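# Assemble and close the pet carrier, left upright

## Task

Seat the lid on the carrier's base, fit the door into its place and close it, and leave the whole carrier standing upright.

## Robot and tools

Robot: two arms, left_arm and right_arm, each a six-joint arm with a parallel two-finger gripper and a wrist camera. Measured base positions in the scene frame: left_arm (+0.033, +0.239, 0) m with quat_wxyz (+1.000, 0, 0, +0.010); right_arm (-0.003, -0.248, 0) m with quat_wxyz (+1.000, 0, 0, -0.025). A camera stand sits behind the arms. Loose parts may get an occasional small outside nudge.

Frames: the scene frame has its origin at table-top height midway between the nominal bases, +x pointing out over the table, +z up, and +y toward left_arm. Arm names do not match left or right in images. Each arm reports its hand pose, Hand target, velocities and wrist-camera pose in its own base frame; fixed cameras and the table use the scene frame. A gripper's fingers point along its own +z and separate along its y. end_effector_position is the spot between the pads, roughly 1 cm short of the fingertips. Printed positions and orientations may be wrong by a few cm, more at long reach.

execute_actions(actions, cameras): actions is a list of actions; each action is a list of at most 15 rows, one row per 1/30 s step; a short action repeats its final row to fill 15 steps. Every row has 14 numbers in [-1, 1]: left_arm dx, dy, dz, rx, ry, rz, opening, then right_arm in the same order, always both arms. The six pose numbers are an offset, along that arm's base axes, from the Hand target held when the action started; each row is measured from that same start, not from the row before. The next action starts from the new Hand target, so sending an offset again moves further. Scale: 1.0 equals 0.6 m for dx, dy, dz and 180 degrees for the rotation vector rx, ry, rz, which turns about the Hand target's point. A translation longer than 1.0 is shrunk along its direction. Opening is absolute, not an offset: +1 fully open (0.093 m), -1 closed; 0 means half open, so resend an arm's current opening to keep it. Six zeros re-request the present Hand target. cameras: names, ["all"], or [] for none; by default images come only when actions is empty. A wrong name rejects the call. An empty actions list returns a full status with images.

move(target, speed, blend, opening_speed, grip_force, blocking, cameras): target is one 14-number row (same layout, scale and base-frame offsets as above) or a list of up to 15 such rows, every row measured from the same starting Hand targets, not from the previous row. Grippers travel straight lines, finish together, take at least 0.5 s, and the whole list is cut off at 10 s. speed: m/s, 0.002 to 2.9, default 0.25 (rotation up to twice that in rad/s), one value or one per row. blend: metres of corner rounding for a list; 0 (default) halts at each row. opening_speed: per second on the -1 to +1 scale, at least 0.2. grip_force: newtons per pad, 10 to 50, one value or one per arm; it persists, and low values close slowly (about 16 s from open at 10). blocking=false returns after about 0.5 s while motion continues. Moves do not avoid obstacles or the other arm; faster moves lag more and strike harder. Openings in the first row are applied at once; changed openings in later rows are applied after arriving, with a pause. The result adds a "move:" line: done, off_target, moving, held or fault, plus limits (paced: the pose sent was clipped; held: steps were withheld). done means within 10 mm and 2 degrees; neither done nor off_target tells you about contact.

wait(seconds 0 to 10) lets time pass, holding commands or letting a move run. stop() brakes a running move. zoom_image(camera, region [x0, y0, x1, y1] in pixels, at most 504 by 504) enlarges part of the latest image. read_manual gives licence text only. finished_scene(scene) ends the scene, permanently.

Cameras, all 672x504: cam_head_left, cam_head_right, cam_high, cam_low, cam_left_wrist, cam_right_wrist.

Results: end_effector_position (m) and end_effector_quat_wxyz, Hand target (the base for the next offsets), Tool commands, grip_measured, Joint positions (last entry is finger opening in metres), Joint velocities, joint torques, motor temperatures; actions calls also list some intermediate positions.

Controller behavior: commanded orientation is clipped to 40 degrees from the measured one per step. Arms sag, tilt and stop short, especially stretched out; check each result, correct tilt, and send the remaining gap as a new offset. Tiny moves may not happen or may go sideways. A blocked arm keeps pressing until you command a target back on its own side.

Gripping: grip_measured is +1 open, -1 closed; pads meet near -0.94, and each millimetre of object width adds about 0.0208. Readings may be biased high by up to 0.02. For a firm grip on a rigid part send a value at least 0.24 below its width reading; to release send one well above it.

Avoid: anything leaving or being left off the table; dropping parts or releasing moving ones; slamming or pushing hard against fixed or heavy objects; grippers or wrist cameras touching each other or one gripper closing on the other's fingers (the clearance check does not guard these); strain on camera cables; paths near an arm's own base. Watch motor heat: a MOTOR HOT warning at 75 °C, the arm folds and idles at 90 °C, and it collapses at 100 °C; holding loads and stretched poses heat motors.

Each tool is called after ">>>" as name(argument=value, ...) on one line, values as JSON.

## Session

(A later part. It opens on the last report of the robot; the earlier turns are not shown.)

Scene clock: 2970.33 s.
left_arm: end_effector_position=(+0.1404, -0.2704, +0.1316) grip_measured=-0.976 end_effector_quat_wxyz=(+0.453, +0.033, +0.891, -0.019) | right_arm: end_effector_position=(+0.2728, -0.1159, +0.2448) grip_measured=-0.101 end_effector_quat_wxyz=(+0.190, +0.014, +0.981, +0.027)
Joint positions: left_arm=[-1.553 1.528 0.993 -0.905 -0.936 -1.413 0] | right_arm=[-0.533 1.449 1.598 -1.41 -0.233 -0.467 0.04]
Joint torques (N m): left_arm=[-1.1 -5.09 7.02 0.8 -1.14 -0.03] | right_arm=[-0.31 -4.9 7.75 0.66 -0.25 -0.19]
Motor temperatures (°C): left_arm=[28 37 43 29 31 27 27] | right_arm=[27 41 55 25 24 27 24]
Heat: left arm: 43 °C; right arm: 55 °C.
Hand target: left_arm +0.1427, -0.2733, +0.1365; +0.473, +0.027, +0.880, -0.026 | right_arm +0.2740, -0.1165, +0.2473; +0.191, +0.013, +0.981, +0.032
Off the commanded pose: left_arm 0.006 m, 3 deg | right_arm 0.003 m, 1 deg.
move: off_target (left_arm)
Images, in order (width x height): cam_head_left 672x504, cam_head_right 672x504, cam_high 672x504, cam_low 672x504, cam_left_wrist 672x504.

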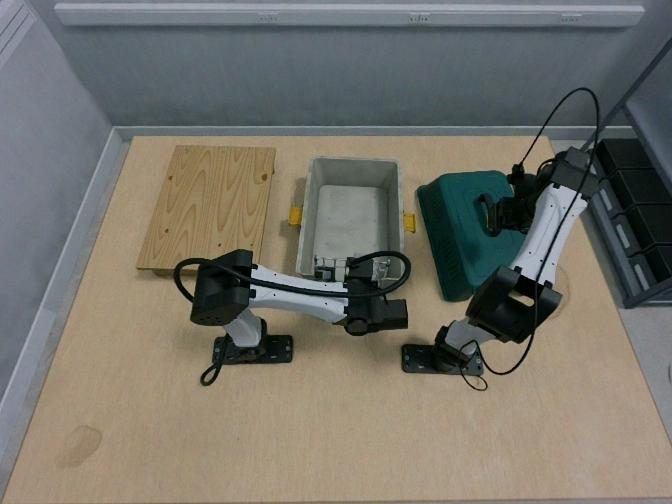

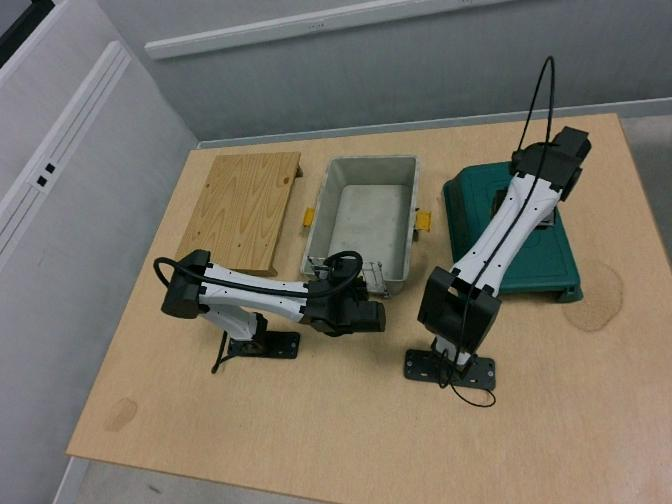

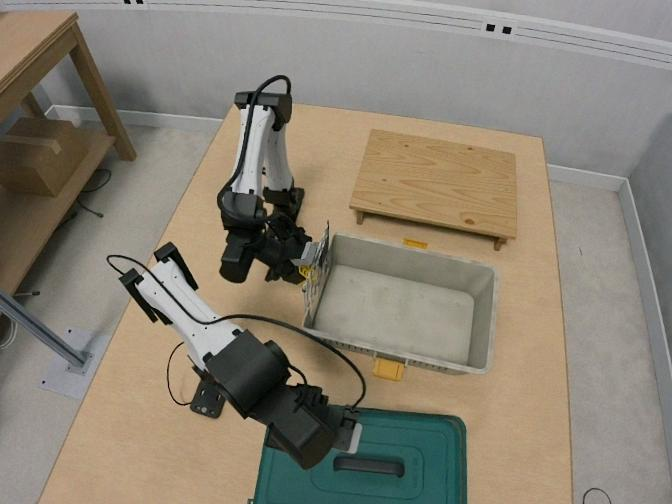

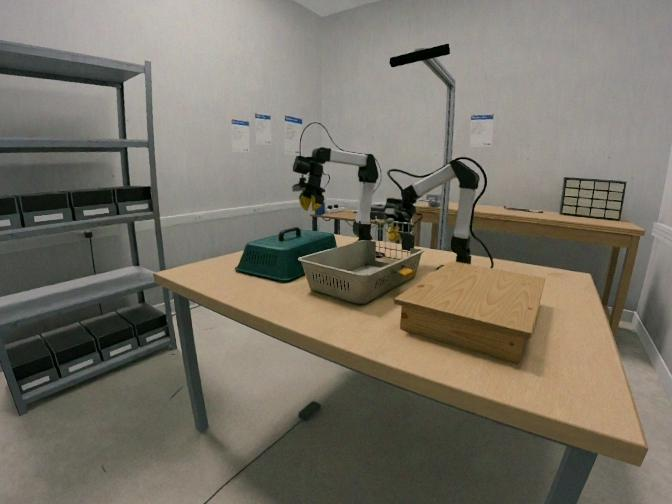

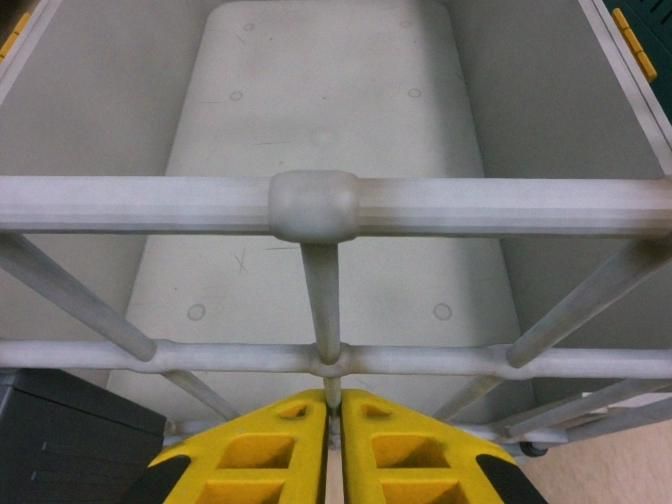

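>>> move(target=[[0.001,-0.003,-0.02,0,0.0,0.0,-1, 0,0,0,0.0,0.0,0.0,-0.1]], speed=0.04, cameras=["cam_head_left","cam_head_right","cam_high","cam_low","cam_left_wrist"])

>>> zoom_image(camera="cam_head_left", region=[280, 220, 410, 320])

>>> zoom_image(camera="cam_head_right", region=[370, 270, 405, 305])

>>> zoom_image(camera="cam_high", region=[280, 200, 360, 360])

Scene clock: 2983.50 s.
left_arm: end_effector_position=(+0.1405, -0.2728, +0.1204) grip_measured=-0.976 end_effector_quat_wxyz=(+0.454, +0.031, +0.890, -0.021) | right_arm: end_effector_position=(+0.2728, -0.1159, +0.2448) grip_measured=-0.101 end_effector_quat_wxyz=(+0.190, +0.014, +0.981, +0.027)
Joint positions: left_arm=[-1.553 1.548 0.965 -0.851 -0.936 -1.414 0] | right_arm=[-0.533 1.449 1.598 -1.41 -0.233 -0.467 0.04]
Joint torques (N m): left_arm=[-0.87 -5.03 6.83 0.91 -1.13 0.01] | right_arm=[-0.31 -4.92 7.73 0.67 -0.26 -0.19]
Motor temperatures (°C): left_arm=[28 37 42 29 31 27 27] | right_arm=[27 40 55 25 24 27 24]
Heat: left arm: 42 °C; right arm: 55 °C.
Hand target: left_arm +0.1432, -0.2751, +0.1244; +0.473, +0.027, +0.880, -0.026 | right_arm +0.2740, -0.1165, +0.2473; +0.191, +0.013, +0.981, +0.032
Off the commanded pose: left_arm 0.005 m, 3 deg | right_arm 0.003 m, 1 deg.
move: off_target (left_arm)
Images, in order (width x height): cam_head_left 672x504, cam_head_right 672x504, cam_high 672x504, cam_low 672x504, cam_left_wrist 672x504.

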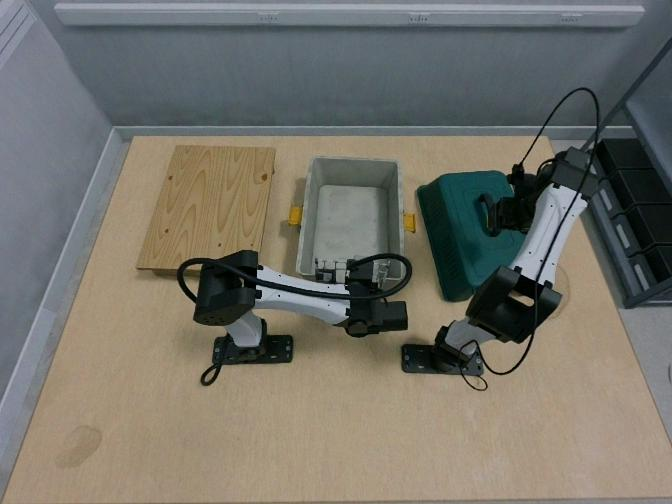

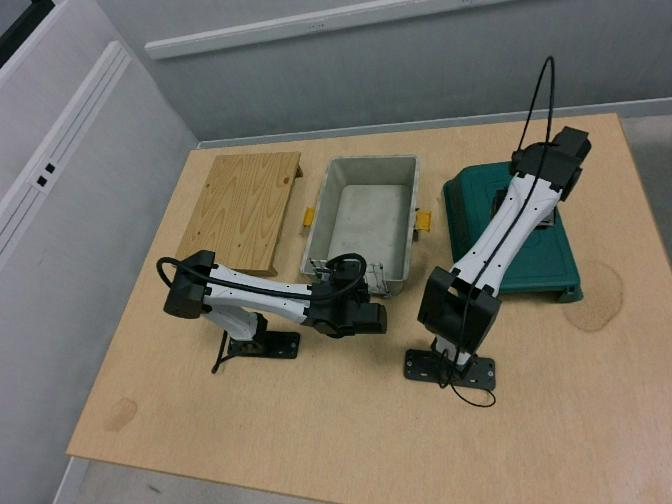

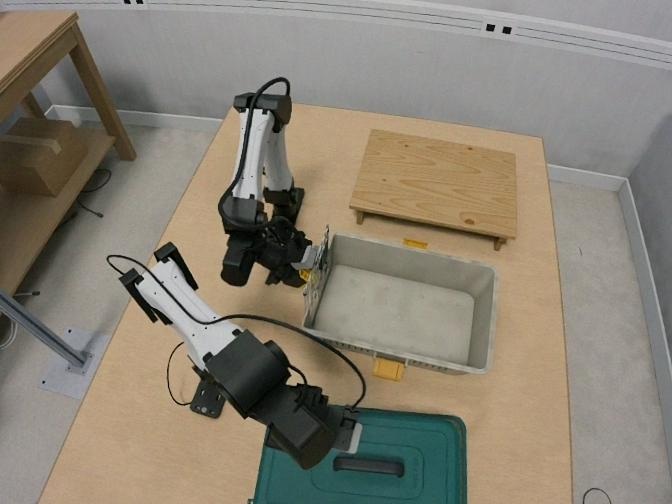

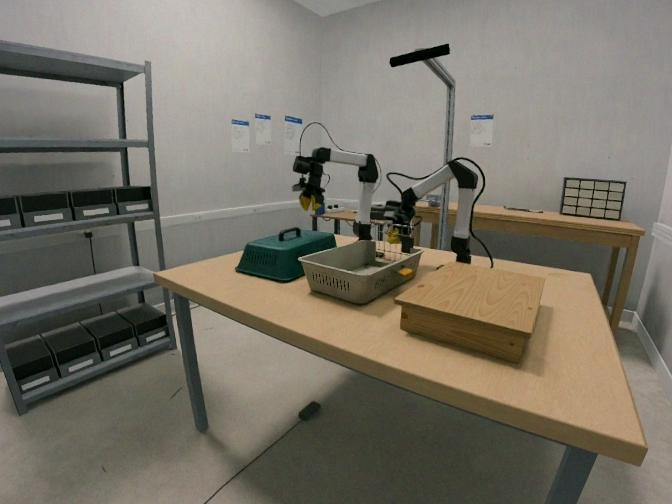

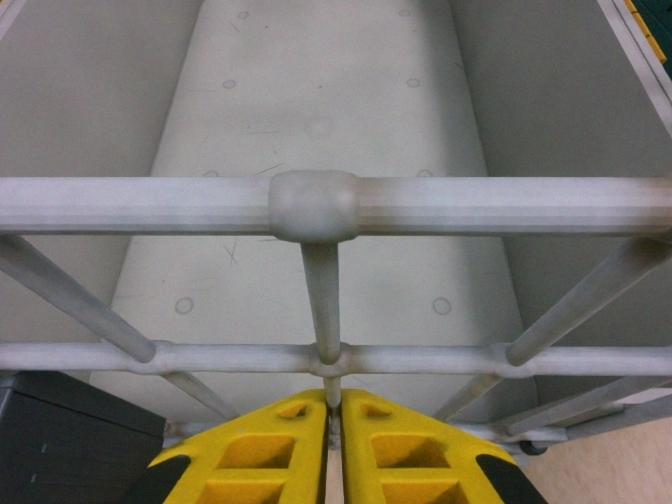

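Scaled by 3.877 from the camera's 672x504 image, which has a finer 960x720 frame.

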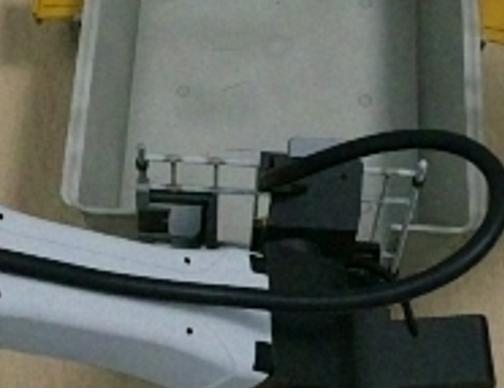

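Scaled by 14.400 from the camera's 672x504 image, which has a finer 960x720 frame.

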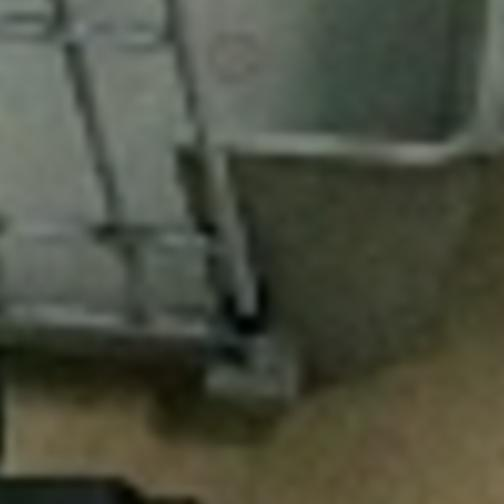

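Scaled by 3.150 from the camera's 672x504 image, which has a finer 960x720 frame.

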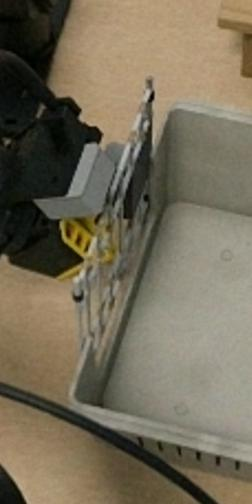

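>>> move(target=[[0.0,-0.0,-0.022,0,0.0,0.0,-1, 0,0,0,0.0,0.0,0.0,-0.1]], speed=0.04, cameras=["cam_head_left","cam_head_right","cam_high","cam_low","cam_left_wrist"])

>>> zoom_image(camera="cam_head_left", region=[280, 220, 410, 320])

>>> zoom_image(camera="cam_head_right", region=[370, 270, 405, 305])

>>> zoom_image(camera="cam_low", region=[340, 200, 440, 290])

Scene clock: 2993.43 s.
left_arm: end_effector_position=(+0.1409, -0.2715, +0.1103) grip_measured=-0.976 end_effector_quat_wxyz=(+0.458, +0.033, +0.888, -0.018) | right_arm: end_effector_position=(+0.2728, -0.1159, +0.2448) grip_measured=-0.101 end_effector_quat_wxyz=(+0.190, +0.014, +0.981, +0.027)
Joint positions: left_arm=[-1.555 1.564 0.933 -0.81 -0.946 -1.414 0] | right_arm=[-0.533 1.449 1.598 -1.41 -0.233 -0.467 0.04]
Joint torques (N m): left_arm=[-0.62 -4.66 6.27 1.02 -0.96 0.01] | right_arm=[-0.28 -4.92 7.75 0.66 -0.25 -0.19]
Motor temperatures (°C): left_arm=[28 36 42 29 31 27 27] | right_arm=[27 40 55 25 24 27 24]
Heat: left arm: 42 °C; right arm: 55 °C.
Hand target: left_arm +0.1433, -0.2751, +0.1112; +0.473, +0.027, +0.880, -0.026 | right_arm +0.2740, -0.1165, +0.2473; +0.191, +0.013, +0.981, +0.032
Off the commanded pose: left_arm 0.004 m, 2 deg | right_arm 0.003 m, 1 deg.
move: done
Images, in order (width x height): cam_head_left 672x504, cam_head_right 672x504, cam_high 672x504, cam_low 672x504, cam_left_wrist 672x504.

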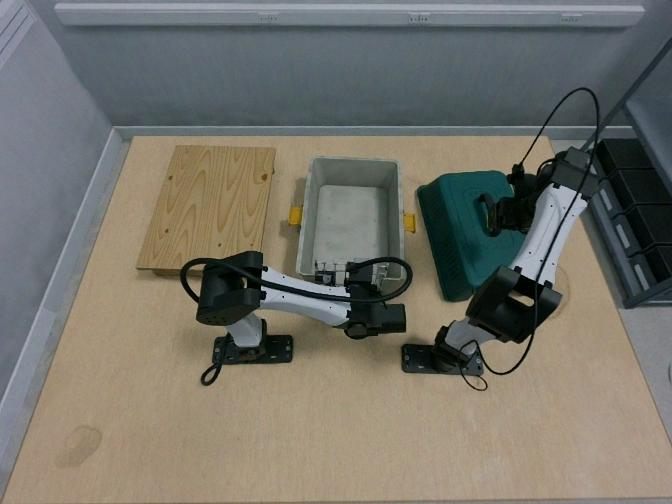

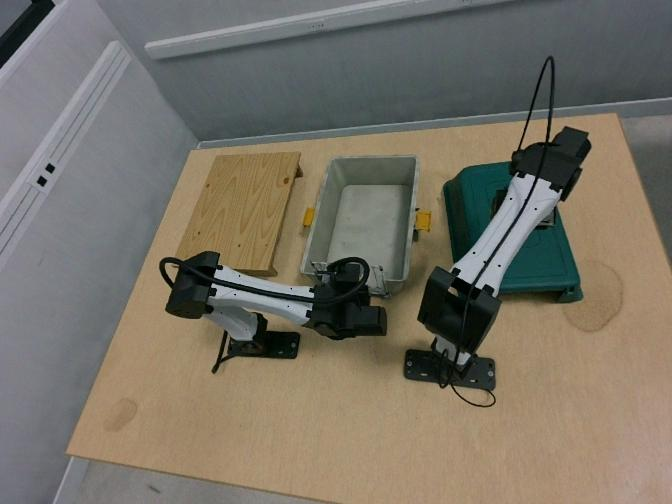

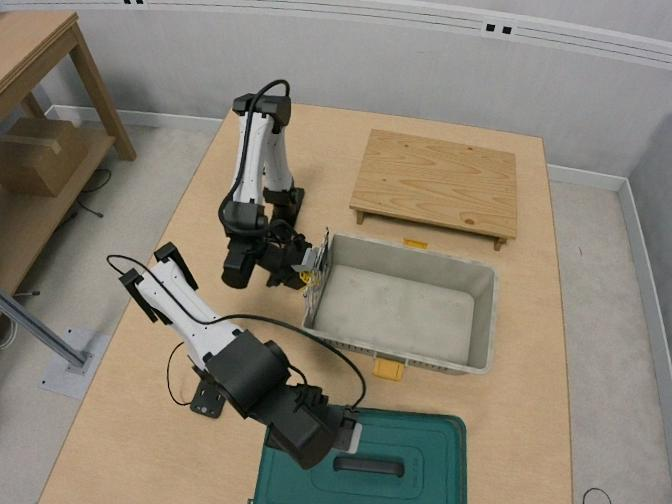

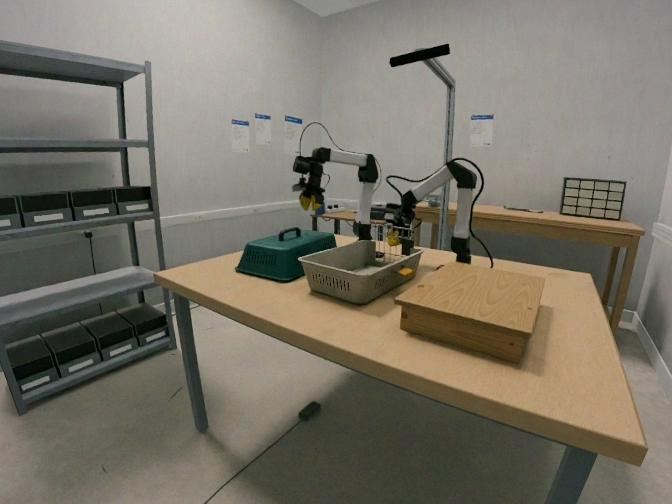

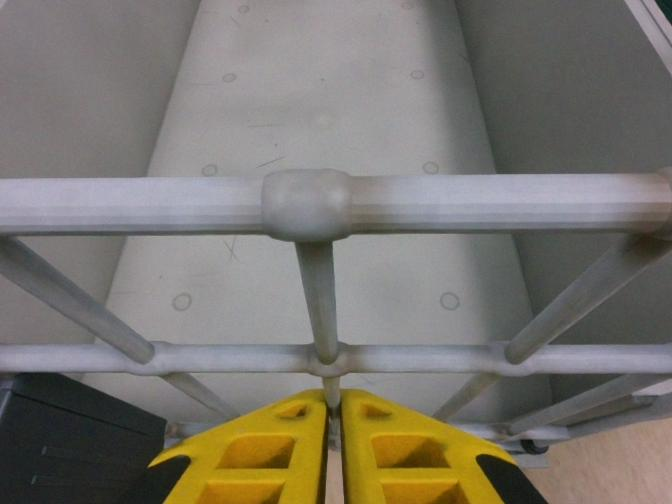

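Scaled by 3.877 from the camera's 672x504 image, which has a finer 960x720 frame.

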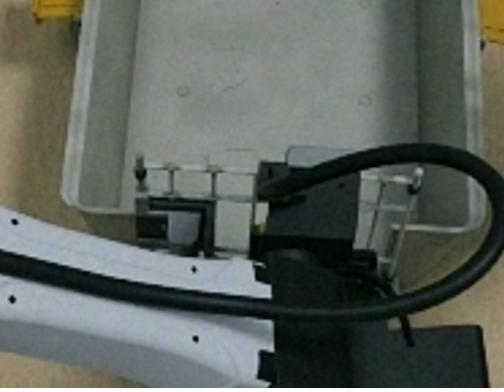

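Scaled by 14.400 from the camera's 672x504 image, which has a finer 960x720 frame.

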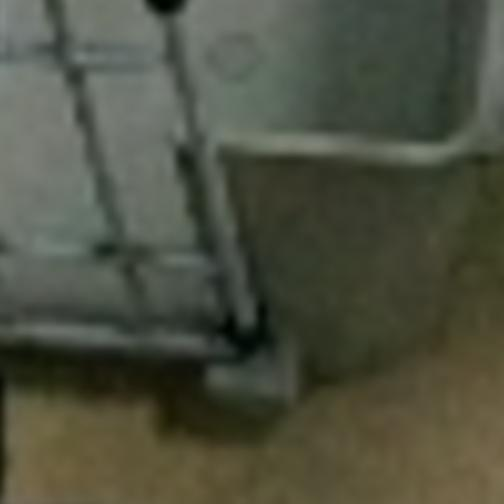

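Scaled by 5.040 from the camera's 672x504 image, which has a finer 960x720 frame.

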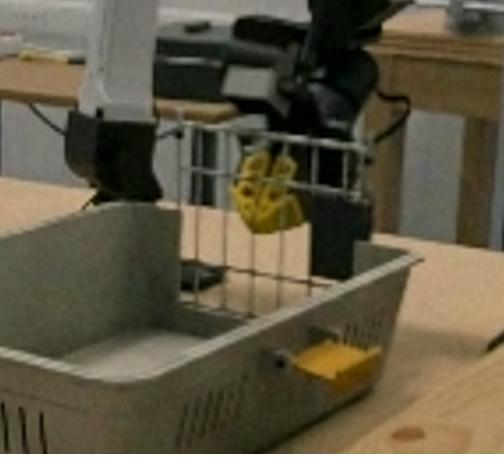

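>>> move(target=[[0.012,-0.0,0.0,0,0.0,0.0,-1, 0.1,0.0,0.0,0.0,-0.15,0.0,0.6],[0.012,-0.0,0.0,0,0.0,0.0,-1, 0.18,-0.04,0.0,0.0,-0.26,0.0,0.6]], speed=0.15, cameras=["cam_head_left","cam_head_right","cam_right_wrist"])

>>> zoom_image(camera="cam_head_right", region=[300, 230, 410, 310])

Scene clock: 3012.93 s.
left_arm: end_effector_position=(+0.1435, -0.2749, +0.1101) grip_measured=-0.976 end_effector_quat_wxyz=(+0.463, +0.036, +0.885, -0.024) | right_arm: end_effector_position=(+0.3829, -0.1392, +0.2555) grip_measured=+0.598 end_effector_quat_wxyz=(+0.570, -0.007, +0.821, +0.026)
Joint positions: left_arm=[-1.549 1.564 0.923 -0.769 -0.954 -1.384 0] | right_arm=[-0.58 1.307 0.976 -0.103 -0.588 -0.215 0.074]
Joint torques (N m): left_arm=[1.48 -5.52 6.09 1.09 -0.87 0.19] | right_arm=[-0.46 -5.14 6.28 1.82 -0.26 -0.07]
Heat: left arm: 41 °C; right arm: 54 °C.
Hand target: left_arm +0.1505, -0.2751, +0.1112; +0.473, +0.027, +0.880, -0.026 | right_arm +0.3820, -0.1404, +0.2474; +0.565, -0.001, +0.825, +0.035
Off the commanded pose: left_arm 0.007 m, 2 deg | right_arm 0.008 m, 1 deg.
move: done
Images, in order (width x height): cam_head_left 672x504, cam_head_right 672x504, cam_right_wrist 672x504.

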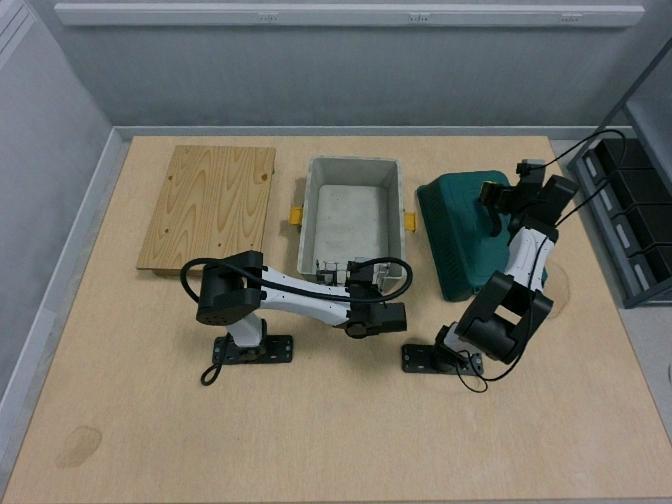

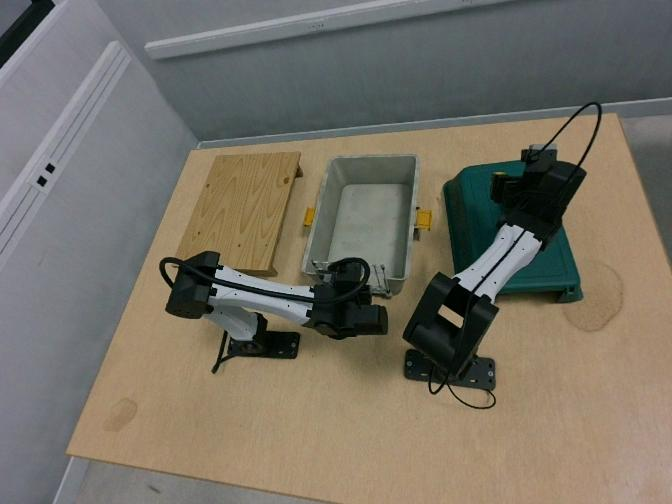

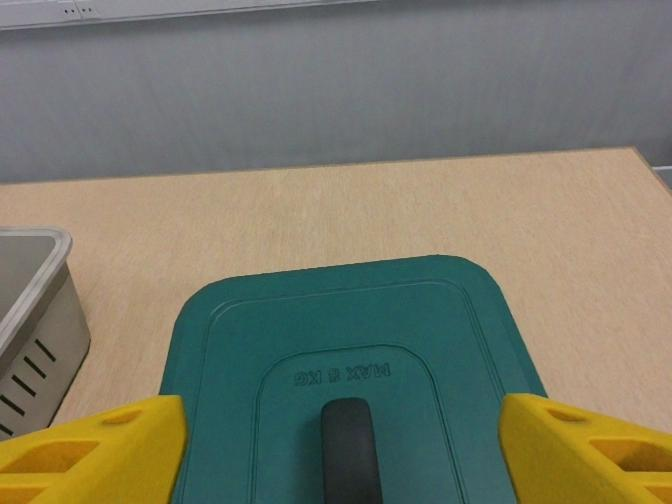

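Scaled by 4.582 from the camera's 672x504 image, which has a finer 960x720 frame.

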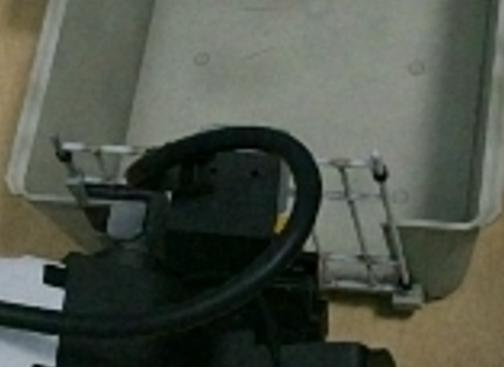

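>>> move(target=[[0.0,0.0,0.0,0,0.0,0.0,-1, 0.008,-0.001,-0.05,0.0,0.086,0.016,0.6],[0.0,-0.0,0.0,0,0.0,0.0,-1, 0.008,-0.001,-0.167,0.0,0.086,0.016,0.6]], speed=0.1, cameras=["cam_right_wrist","cam_low"])

Scene clock: 3025.47 s.
left_arm: end_effector_position=(+0.1435, -0.2749, +0.1101) grip_measured=-0.976 end_effector_quat_wxyz=(+0.463, +0.036, +0.885, -0.024) | right_arm: end_effector_position=(+0.3869, -0.1433, +0.1565) grip_measured=+0.598 end_effector_quat_wxyz=(+0.456, -0.016, +0.888, +0.048)
Joint positions: left_arm=[-1.549 1.564 0.923 -0.769 -0.954 -1.384 0] | right_arm=[-0.569 1.501 0.969 -0.214 -0.547 -0.36 0.074]
Joint torques (N m): left_arm=[1.48 -5.5 6.09 1.09 -0.87 0.19] | right_arm=[1.01 -6.34 5.9 1.56 -0.11 -0.17]
Heat: left arm: 41 °C; right arm: 54 °C.
Hand target: left_arm +0.1505, -0.2751, +0.1112; +0.473, +0.027, +0.880, -0.026 | right_arm +0.3868, -0.1411, +0.1471; +0.447, -0.017, +0.893, +0.049
Off the commanded pose: left_arm 0.007 m, 2 deg | right_arm 0.010 m, 1 deg.
move: done
Images, in order (width x height): cam_low 672x504, cam_right_wrist 672x504.

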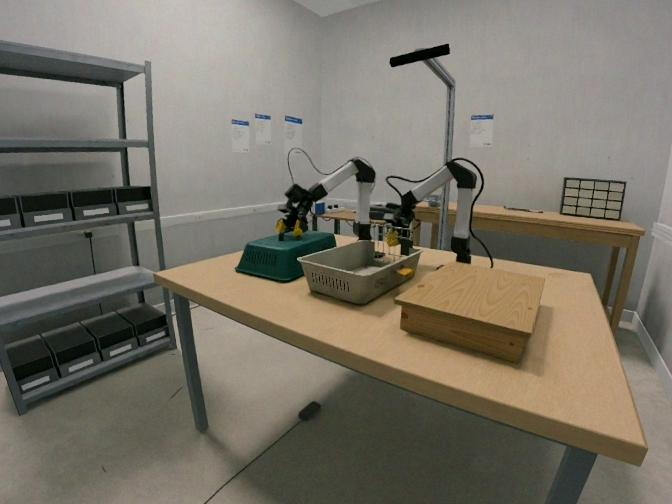

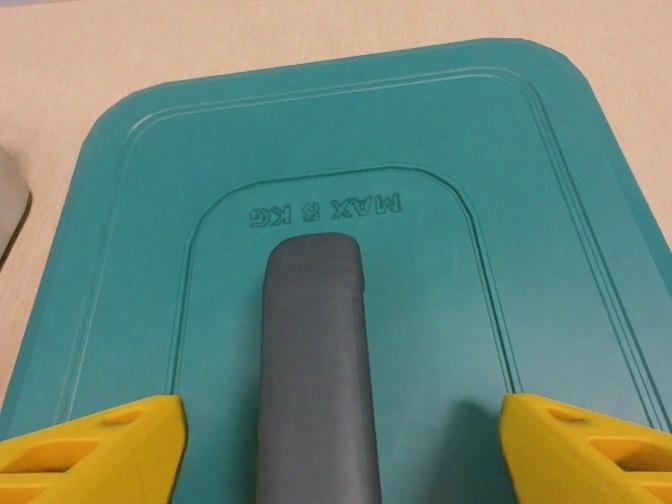

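>>> move(target=[0,0,0,0,0,0,-1,0,0.008,0,0,0,0,0.6], speed=0.08, cameras=["cam_head_left","cam_right_wrist"])

Scene clock: 3060.57 s.
left_arm: end_effector_position=(+0.1435, -0.2749, +0.1101) grip_measured=-0.976 end_effector_quat_wxyz=(+0.463, +0.036, +0.885, -0.024) | right_arm: end_effector_position=(+0.3875, -0.1384, +0.1528) grip_measured=+0.598 end_effector_quat_wxyz=(+0.453, -0.020, +0.890, +0.049)
Joint positions: left_arm=[-1.549 1.564 0.923 -0.769 -0.954 -1.384 0] | right_arm=[-0.555 1.501 0.958 -0.207 -0.539 -0.36 0.074]
Joint torques (N m): left_arm=[1.47 -5.52 6.09 1.1 -0.87 0.19] | right_arm=[0.99 -7.19 5.9 1.57 -0.12 -0.06]
Motor temperatures (°C): left_arm=[28 36 41 29 30 27 27] | right_arm=[27 42 53 31 24 27 24]
Heat: left arm: 41 °C; right arm: 53 °C.
Hand target: left_arm +0.1505, -0.2751, +0.1112; +0.473, +0.027, +0.880, -0.026 | right_arm +0.3868, -0.1362, +0.1472; +0.447, -0.017, +0.893, +0.049
Off the commanded pose: left_arm 0.007 m, 2 deg | right_arm 0.006 m, 1 deg.
move: done
Images, in order (width x height): cam_head_left 672x504, cam_right_wrist 672x504.

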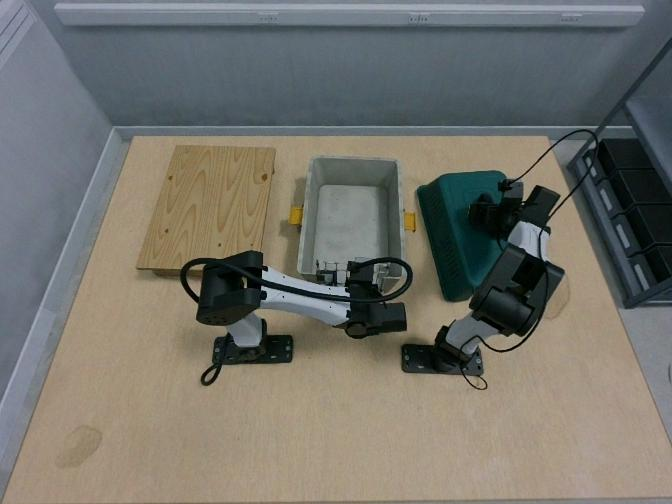

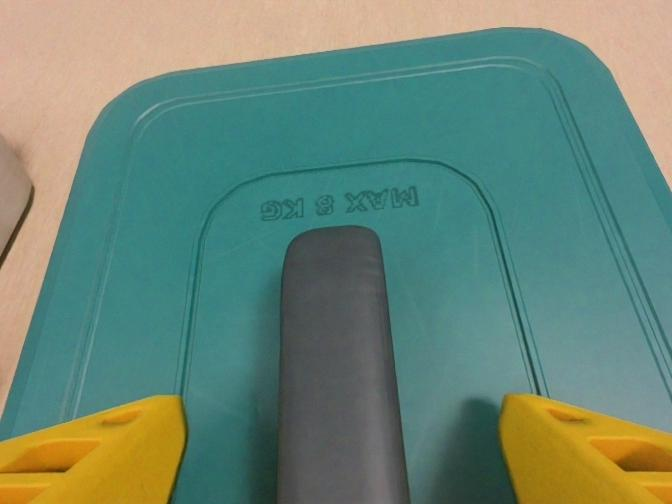

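>>> move(target=[[0,0,0,0,0,0,-1,0,0,-0.007,0,0,0,0.6],[0,0,0,0,0,0,-1,0,0,-0.007,0,0,0,-1]], speed=0.08, opening_speed=1, cameras=["cam_low","cam_right_wrist"])

>>> move(target=[[0,0,0,0,0,0,-1,0,0,0.10,0,-0.022,0,-1],[0,0,0,0,0,0,-1,0,0,0.45,0,-0.024,0,-1]], speed=0.12, blend=0.03, cameras=["cam_head_left","cam_low"])

Scene clock: 3072.40 s.
left_arm: end_effector_position=(+0.1435, -0.2749, +0.1101) grip_measured=-0.976 end_effector_quat_wxyz=(+0.463, +0.036, +0.885, -0.024) | right_arm: end_effector_position=(+0.3875, -0.1389, +0.1508) grip_measured=-0.625 end_effector_quat_wxyz=(+0.455, -0.022, +0.889, +0.045)
Joint positions: left_arm=[-1.549 1.564 0.923 -0.769 -0.954 -1.384 0] | right_arm=[-0.555 1.501 0.946 -0.188 -0.536 -0.364 0.015]
Joint torques (N m): left_arm=[1.47 -5.52 6.09 1.09 -0.87 0.19] | right_arm=[1.01 -6.71 5.85 1.56 -0.12 -0.01]
Heat: left arm: 41 °C; right arm: 53 °C.
Hand target: left_arm +0.1505, -0.2751, +0.1112; +0.473, +0.027, +0.880, -0.026 | right_arm +0.3868, -0.1362, +0.1431; +0.447, -0.017, +0.893, +0.049
Off the commanded pose: left_arm 0.007 m, 2 deg | right_arm 0.008 m, 1 deg.
move: done
Images, in order (width x height): cam_low 672x504, cam_right_wrist 672x504.

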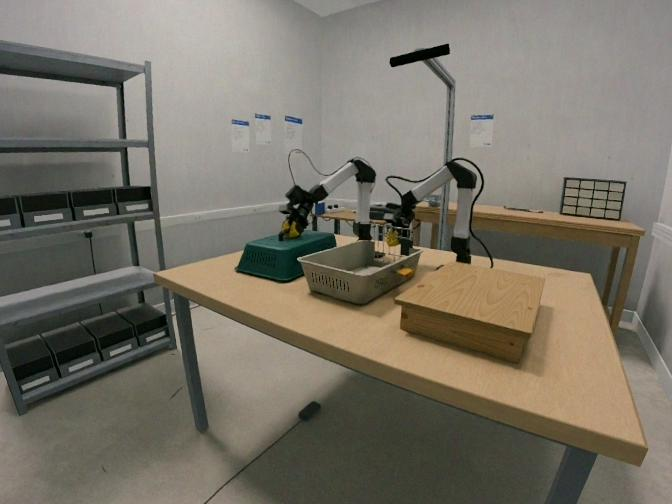

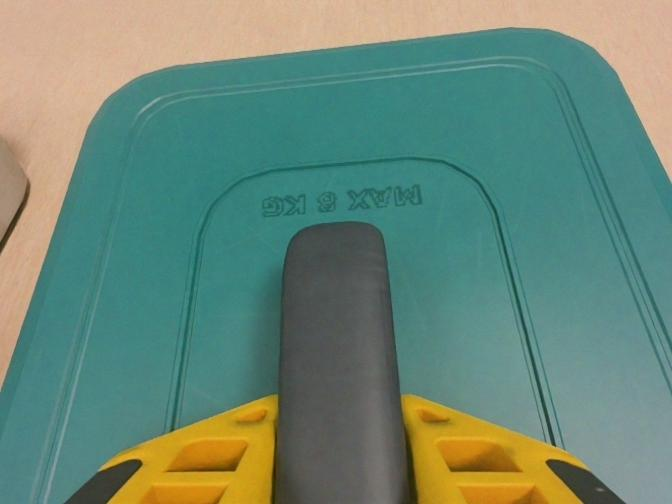

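Scene clock: 3075.43 s.
left_arm: end_effector_position=(+0.1435, -0.2749, +0.1101) grip_measured=-0.976 end_effector_quat_wxyz=(+0.463, +0.036, +0.885, -0.024) | right_arm: end_effector_position=(+0.3837, -0.1367, +0.3898) grip_measured=-0.635 end_effector_quat_wxyz=(+0.447, -0.005, +0.893, +0.057)
Joint positions: left_arm=[-1.549 1.564 0.923 -0.769 -0.954 -1.384 0] | right_arm=[-0.555 1.681 2.154 -1.234 -0.535 -0.332 0.015]
Joint torques (N m): left_arm=[1.47 -5.52 6.09 1.09 -0.87 0.19] | right_arm=[-0.13 -8.54 8.81 1.85 -0.45 -0.11]
Heat: left arm: 41 °C; right arm: 53 °C.
Hand target: left_arm +0.1505, -0.2751, +0.1112; +0.473, +0.027, +0.880, -0.026 | right_arm +0.3869, -0.1363, +0.4130; +0.481, -0.019, +0.875, +0.048
Off the commanded pose: left_arm 0.007 m, 2 deg | right_arm 0.023 m, 5 deg.
move: off_target (right_arm)
Images, in order (width x height): cam_head_left 672x504, cam_low 672x504.

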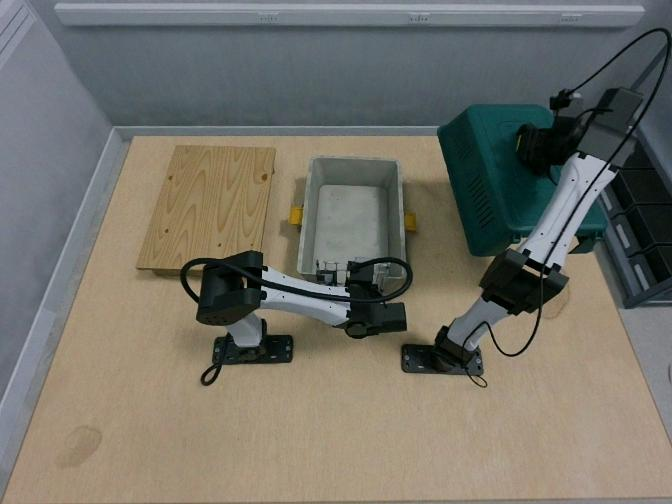

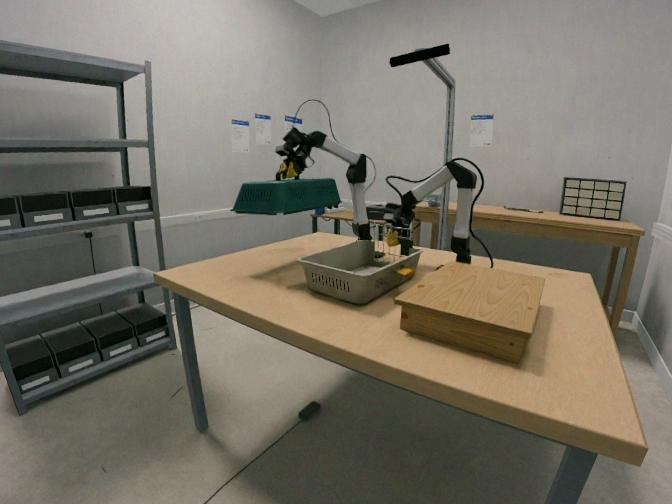

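>>> move(target=[0,0,0,0,0,0,-1,0.01,0.646,-0.01,0,0,0,-1], speed=0.15, cameras=["cam_head_left","cam_low"])

>>> zoom_image(camera="cam_head_left", region=[280, 190, 420, 295])

>>> zoom_image(camera="cam_low", region=[270, 160, 430, 310])

Scene clock: 3087.13 s.
left_arm: end_effector_position=(+0.1435, -0.2749, +0.1101) grip_measured=-0.976 end_effector_quat_wxyz=(+0.463, +0.036, +0.885, -0.024) | right_arm: end_effector_position=(+0.3874, +0.2520, +0.3847) grip_measured=-0.635 end_effector_quat_wxyz=(+0.448, -0.039, +0.892, +0.037)
Joint positions: left_arm=[-1.549 1.564 0.923 -0.769 -0.954 -1.384 0] | right_arm=[0.748 1.903 2.411 -1.248 0.488 0.442 0.015]
Joint torques (N m): left_arm=[1.47 -5.5 6.09 1.09 -0.87 0.19] | right_arm=[0.39 -10.03 8.87 1.89 0.52 -0.03]
Heat: left arm: 41 °C; right arm: 54 °C.
Hand target: left_arm +0.1505, -0.2751, +0.1112; +0.473, +0.027, +0.880, -0.026 | right_arm +0.3929, +0.2513, +0.4070; +0.481, -0.019, +0.875, +0.048
Off the commanded pose: left_arm 0.007 m, 2 deg | right_arm 0.023 m, 5 deg.
move: off_target (right_arm)
Images, in order (width x height): cam_head_left 672x504, cam_low 672x504.

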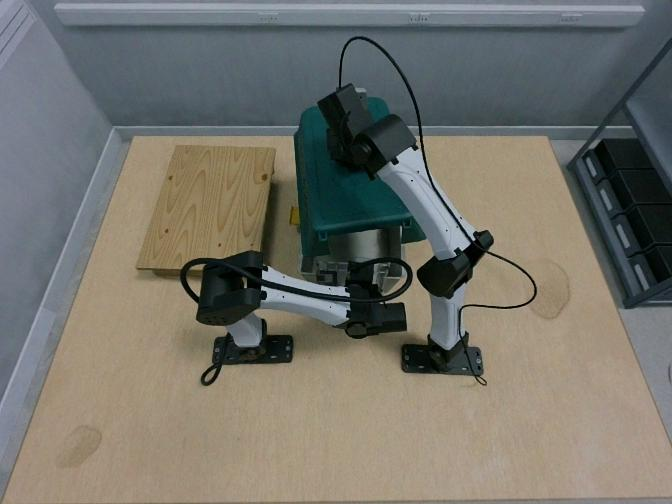

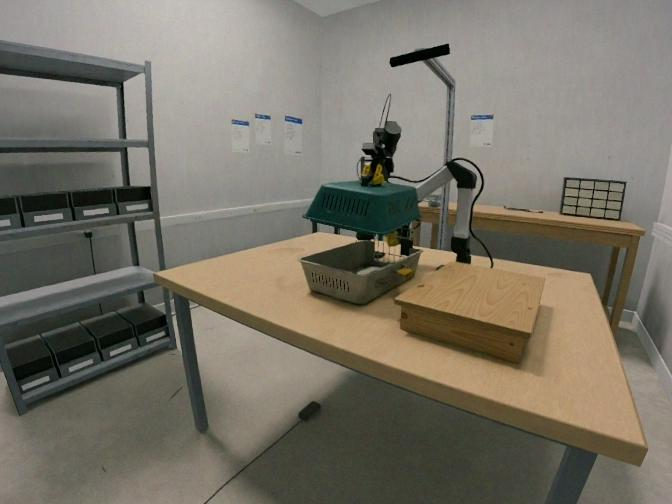

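Scaled by 3.600 from the camera's 672x504 image, which has a finer 960x720 frame.

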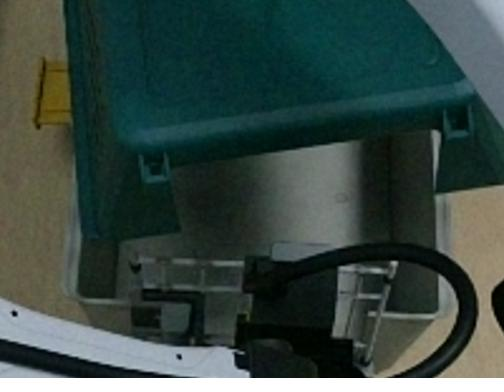

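Scaled by 3.150 from the camera's 672x504 image, which has a finer 960x720 frame.

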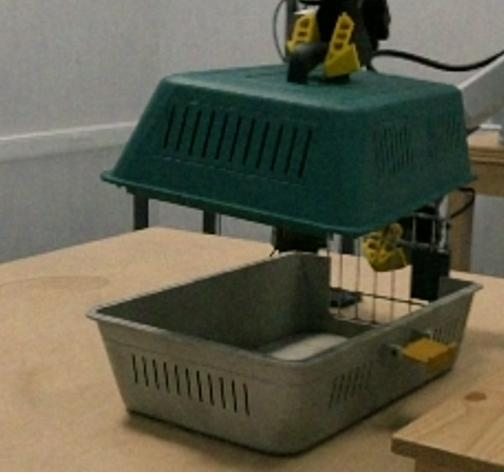

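>>> move(target=[0,0,0,0,0,0,-1,0.005,-0.022,-0.09,0,0,-0.052,-1], speed=0.12, cameras=["cam_head_left","cam_low"])

>>> zoom_image(camera="cam_head_left", region=[280, 190, 420, 295])

>>> zoom_image(camera="cam_low", region=[270, 190, 430, 310])

Scene clock: 3103.40 s.
left_arm: end_effector_position=(+0.1436, -0.2750, +0.1101) grip_measured=-0.976 end_effector_quat_wxyz=(+0.463, +0.036, +0.885, -0.024) | right_arm: end_effector_position=(+0.3921, +0.2425, +0.3144) grip_measured=-0.635 end_effector_quat_wxyz=(+0.427, +0.019, +0.904, -0.016)
Joint positions: left_arm=[-1.548 1.564 0.923 -0.768 -0.954 -1.384 0] | right_arm=[0.762 1.83 2.039 -1.086 0.601 0.58 0.015]
Joint torques (N m): left_arm=[1.44 -5.52 6.09 1.09 -0.87 0.19] | right_arm=[0.68 -14.56 6.8 2.03 0.8 0.07]
Motor temperatures (°C): left_arm=[28 36 40 29 30 27 27] | right_arm=[27 45 56 34 24 27 26]
Heat: left arm: 40 °C; right arm: 56 °C.
Hand target: left_arm +0.1505, -0.2750, +0.1112; +0.473, +0.027, +0.880, -0.026 | right_arm +0.3959, +0.2382, +0.3530; +0.483, +0.053, +0.874, +0.009
Off the commanded pose: left_arm 0.007 m, 2 deg | right_arm 0.039 m, 9 deg.
move: off_target (right_arm)
Images, in order (width x height): cam_head_left 672x504, cam_low 672x504.

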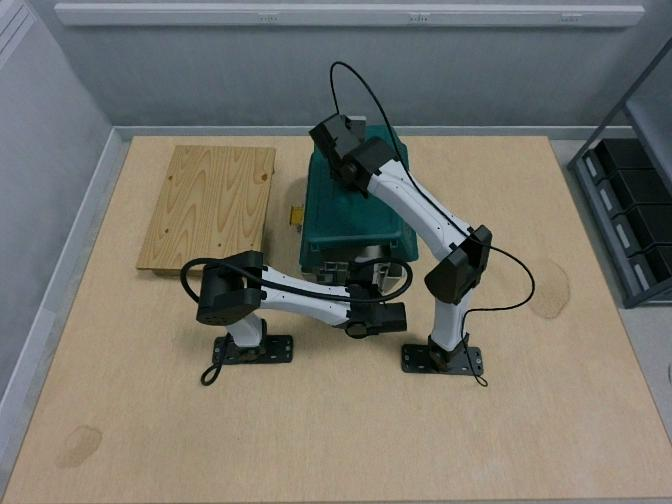

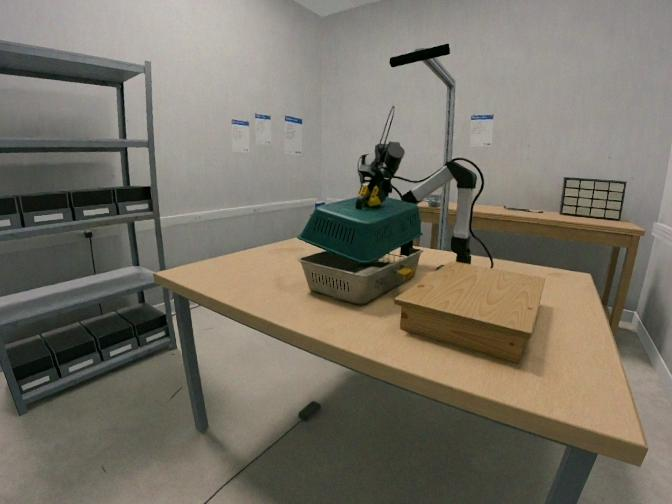

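Scaled by 3.600 from the camera's 672x504 image, which has a finer 960x720 frame.

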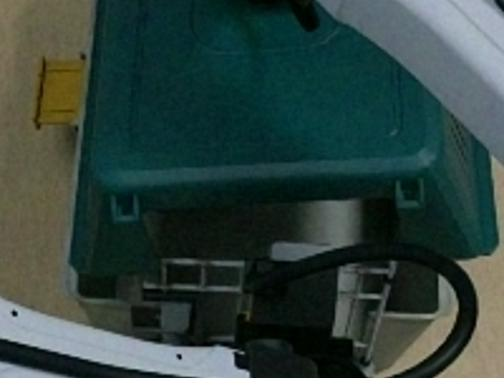

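Scaled by 3.150 from the camera's 672x504 image, which has a finer 960x720 frame.

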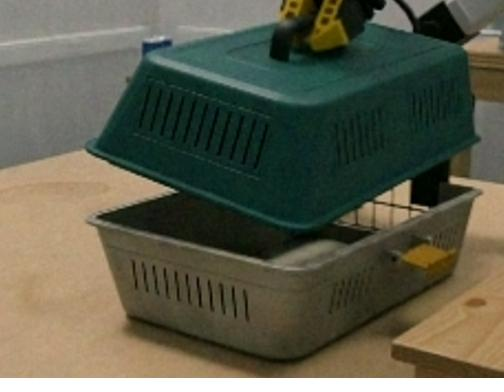

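>>> move(target=[0,0,0,0,0,0,-1,0,-0.021,-0.02,0.014,-0.02,-0.022,-1], speed=0.08, cameras=["cam_head_left","cam_low"])

>>> zoom_image(camera="cam_head_left", region=[280, 190, 420, 295])

>>> zoom_image(camera="cam_low", region=[270, 190, 430, 310])

Scene clock: 3130.13 s.
left_arm: end_effector_position=(+0.1451, -0.2751, +0.1102) grip_measured=-0.976 end_effector_quat_wxyz=(+0.463, +0.033, +0.885, -0.024) | right_arm: end_effector_position=(+0.3852, +0.2302, +0.3048) grip_measured=-0.635 end_effector_quat_wxyz=(+0.446, +0.051, +0.894, -0.007)
Joint positions: left_arm=[-1.543 1.564 0.923 -0.763 -0.954 -1.382 0] | right_arm=[0.762 1.728 1.841 -0.956 0.633 0.627 0.015]
Joint torques (N m): left_arm=[0.94 -5.52 6.08 1.04 -0.87 0.17] | right_arm=[0.39 -12.59 6.74 2.3 1.04 0.1]
Motor temperatures (°C): left_arm=[28 36 40 29 30 27 27] | right_arm=[27 53 54 37 25 27 26]
Heat: left arm: 40 °C; right arm: 54 °C.
Hand target: left_arm +0.1505, -0.2750, +0.1112; +0.473, +0.027, +0.880, -0.026 | right_arm +0.3959, +0.2255, +0.3412; +0.509, +0.093, +0.856, +0.013
Off the commanded pose: left_arm 0.005 m, 2 deg | right_arm 0.038 m, 10 deg.
move: off_target (right_arm)
Images, in order (width x height): cam_head_left 672x504, cam_low 672x504.

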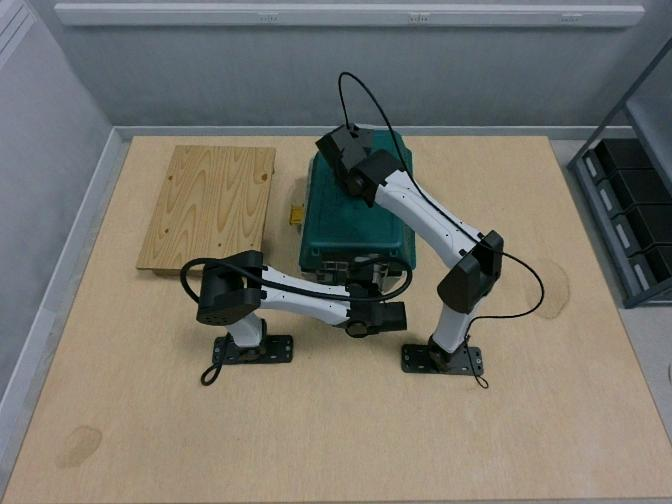

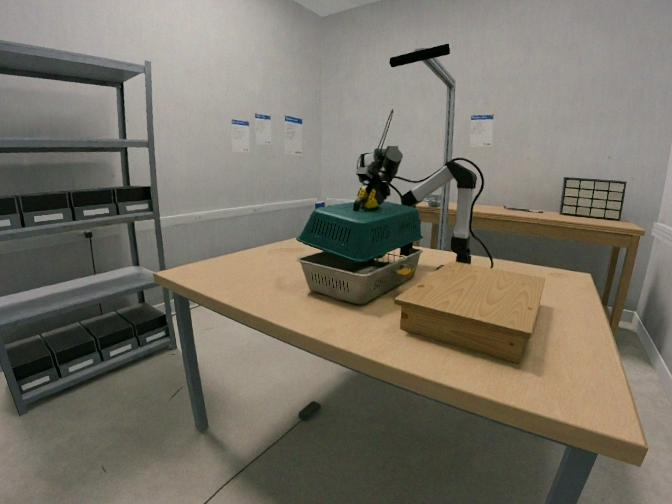

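Scaled by 3.600 from the camera's 672x504 image, which has a finer 960x720 frame.

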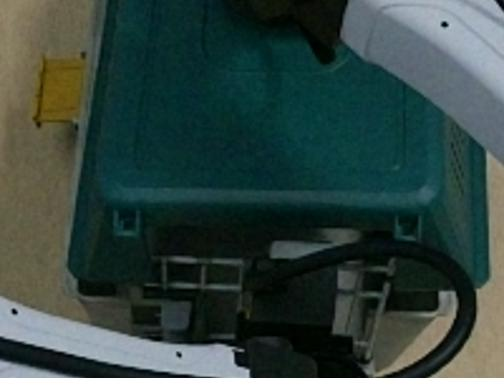

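Scaled by 3.150 from the camera's 672x504 image, which has a finer 960x720 frame.

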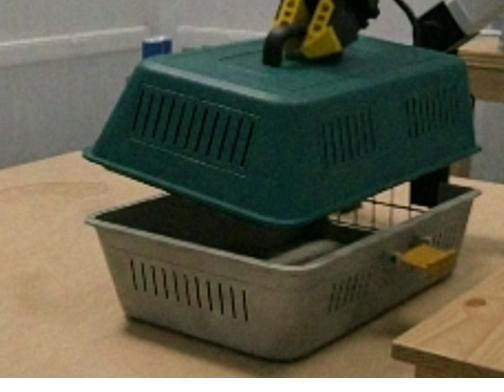

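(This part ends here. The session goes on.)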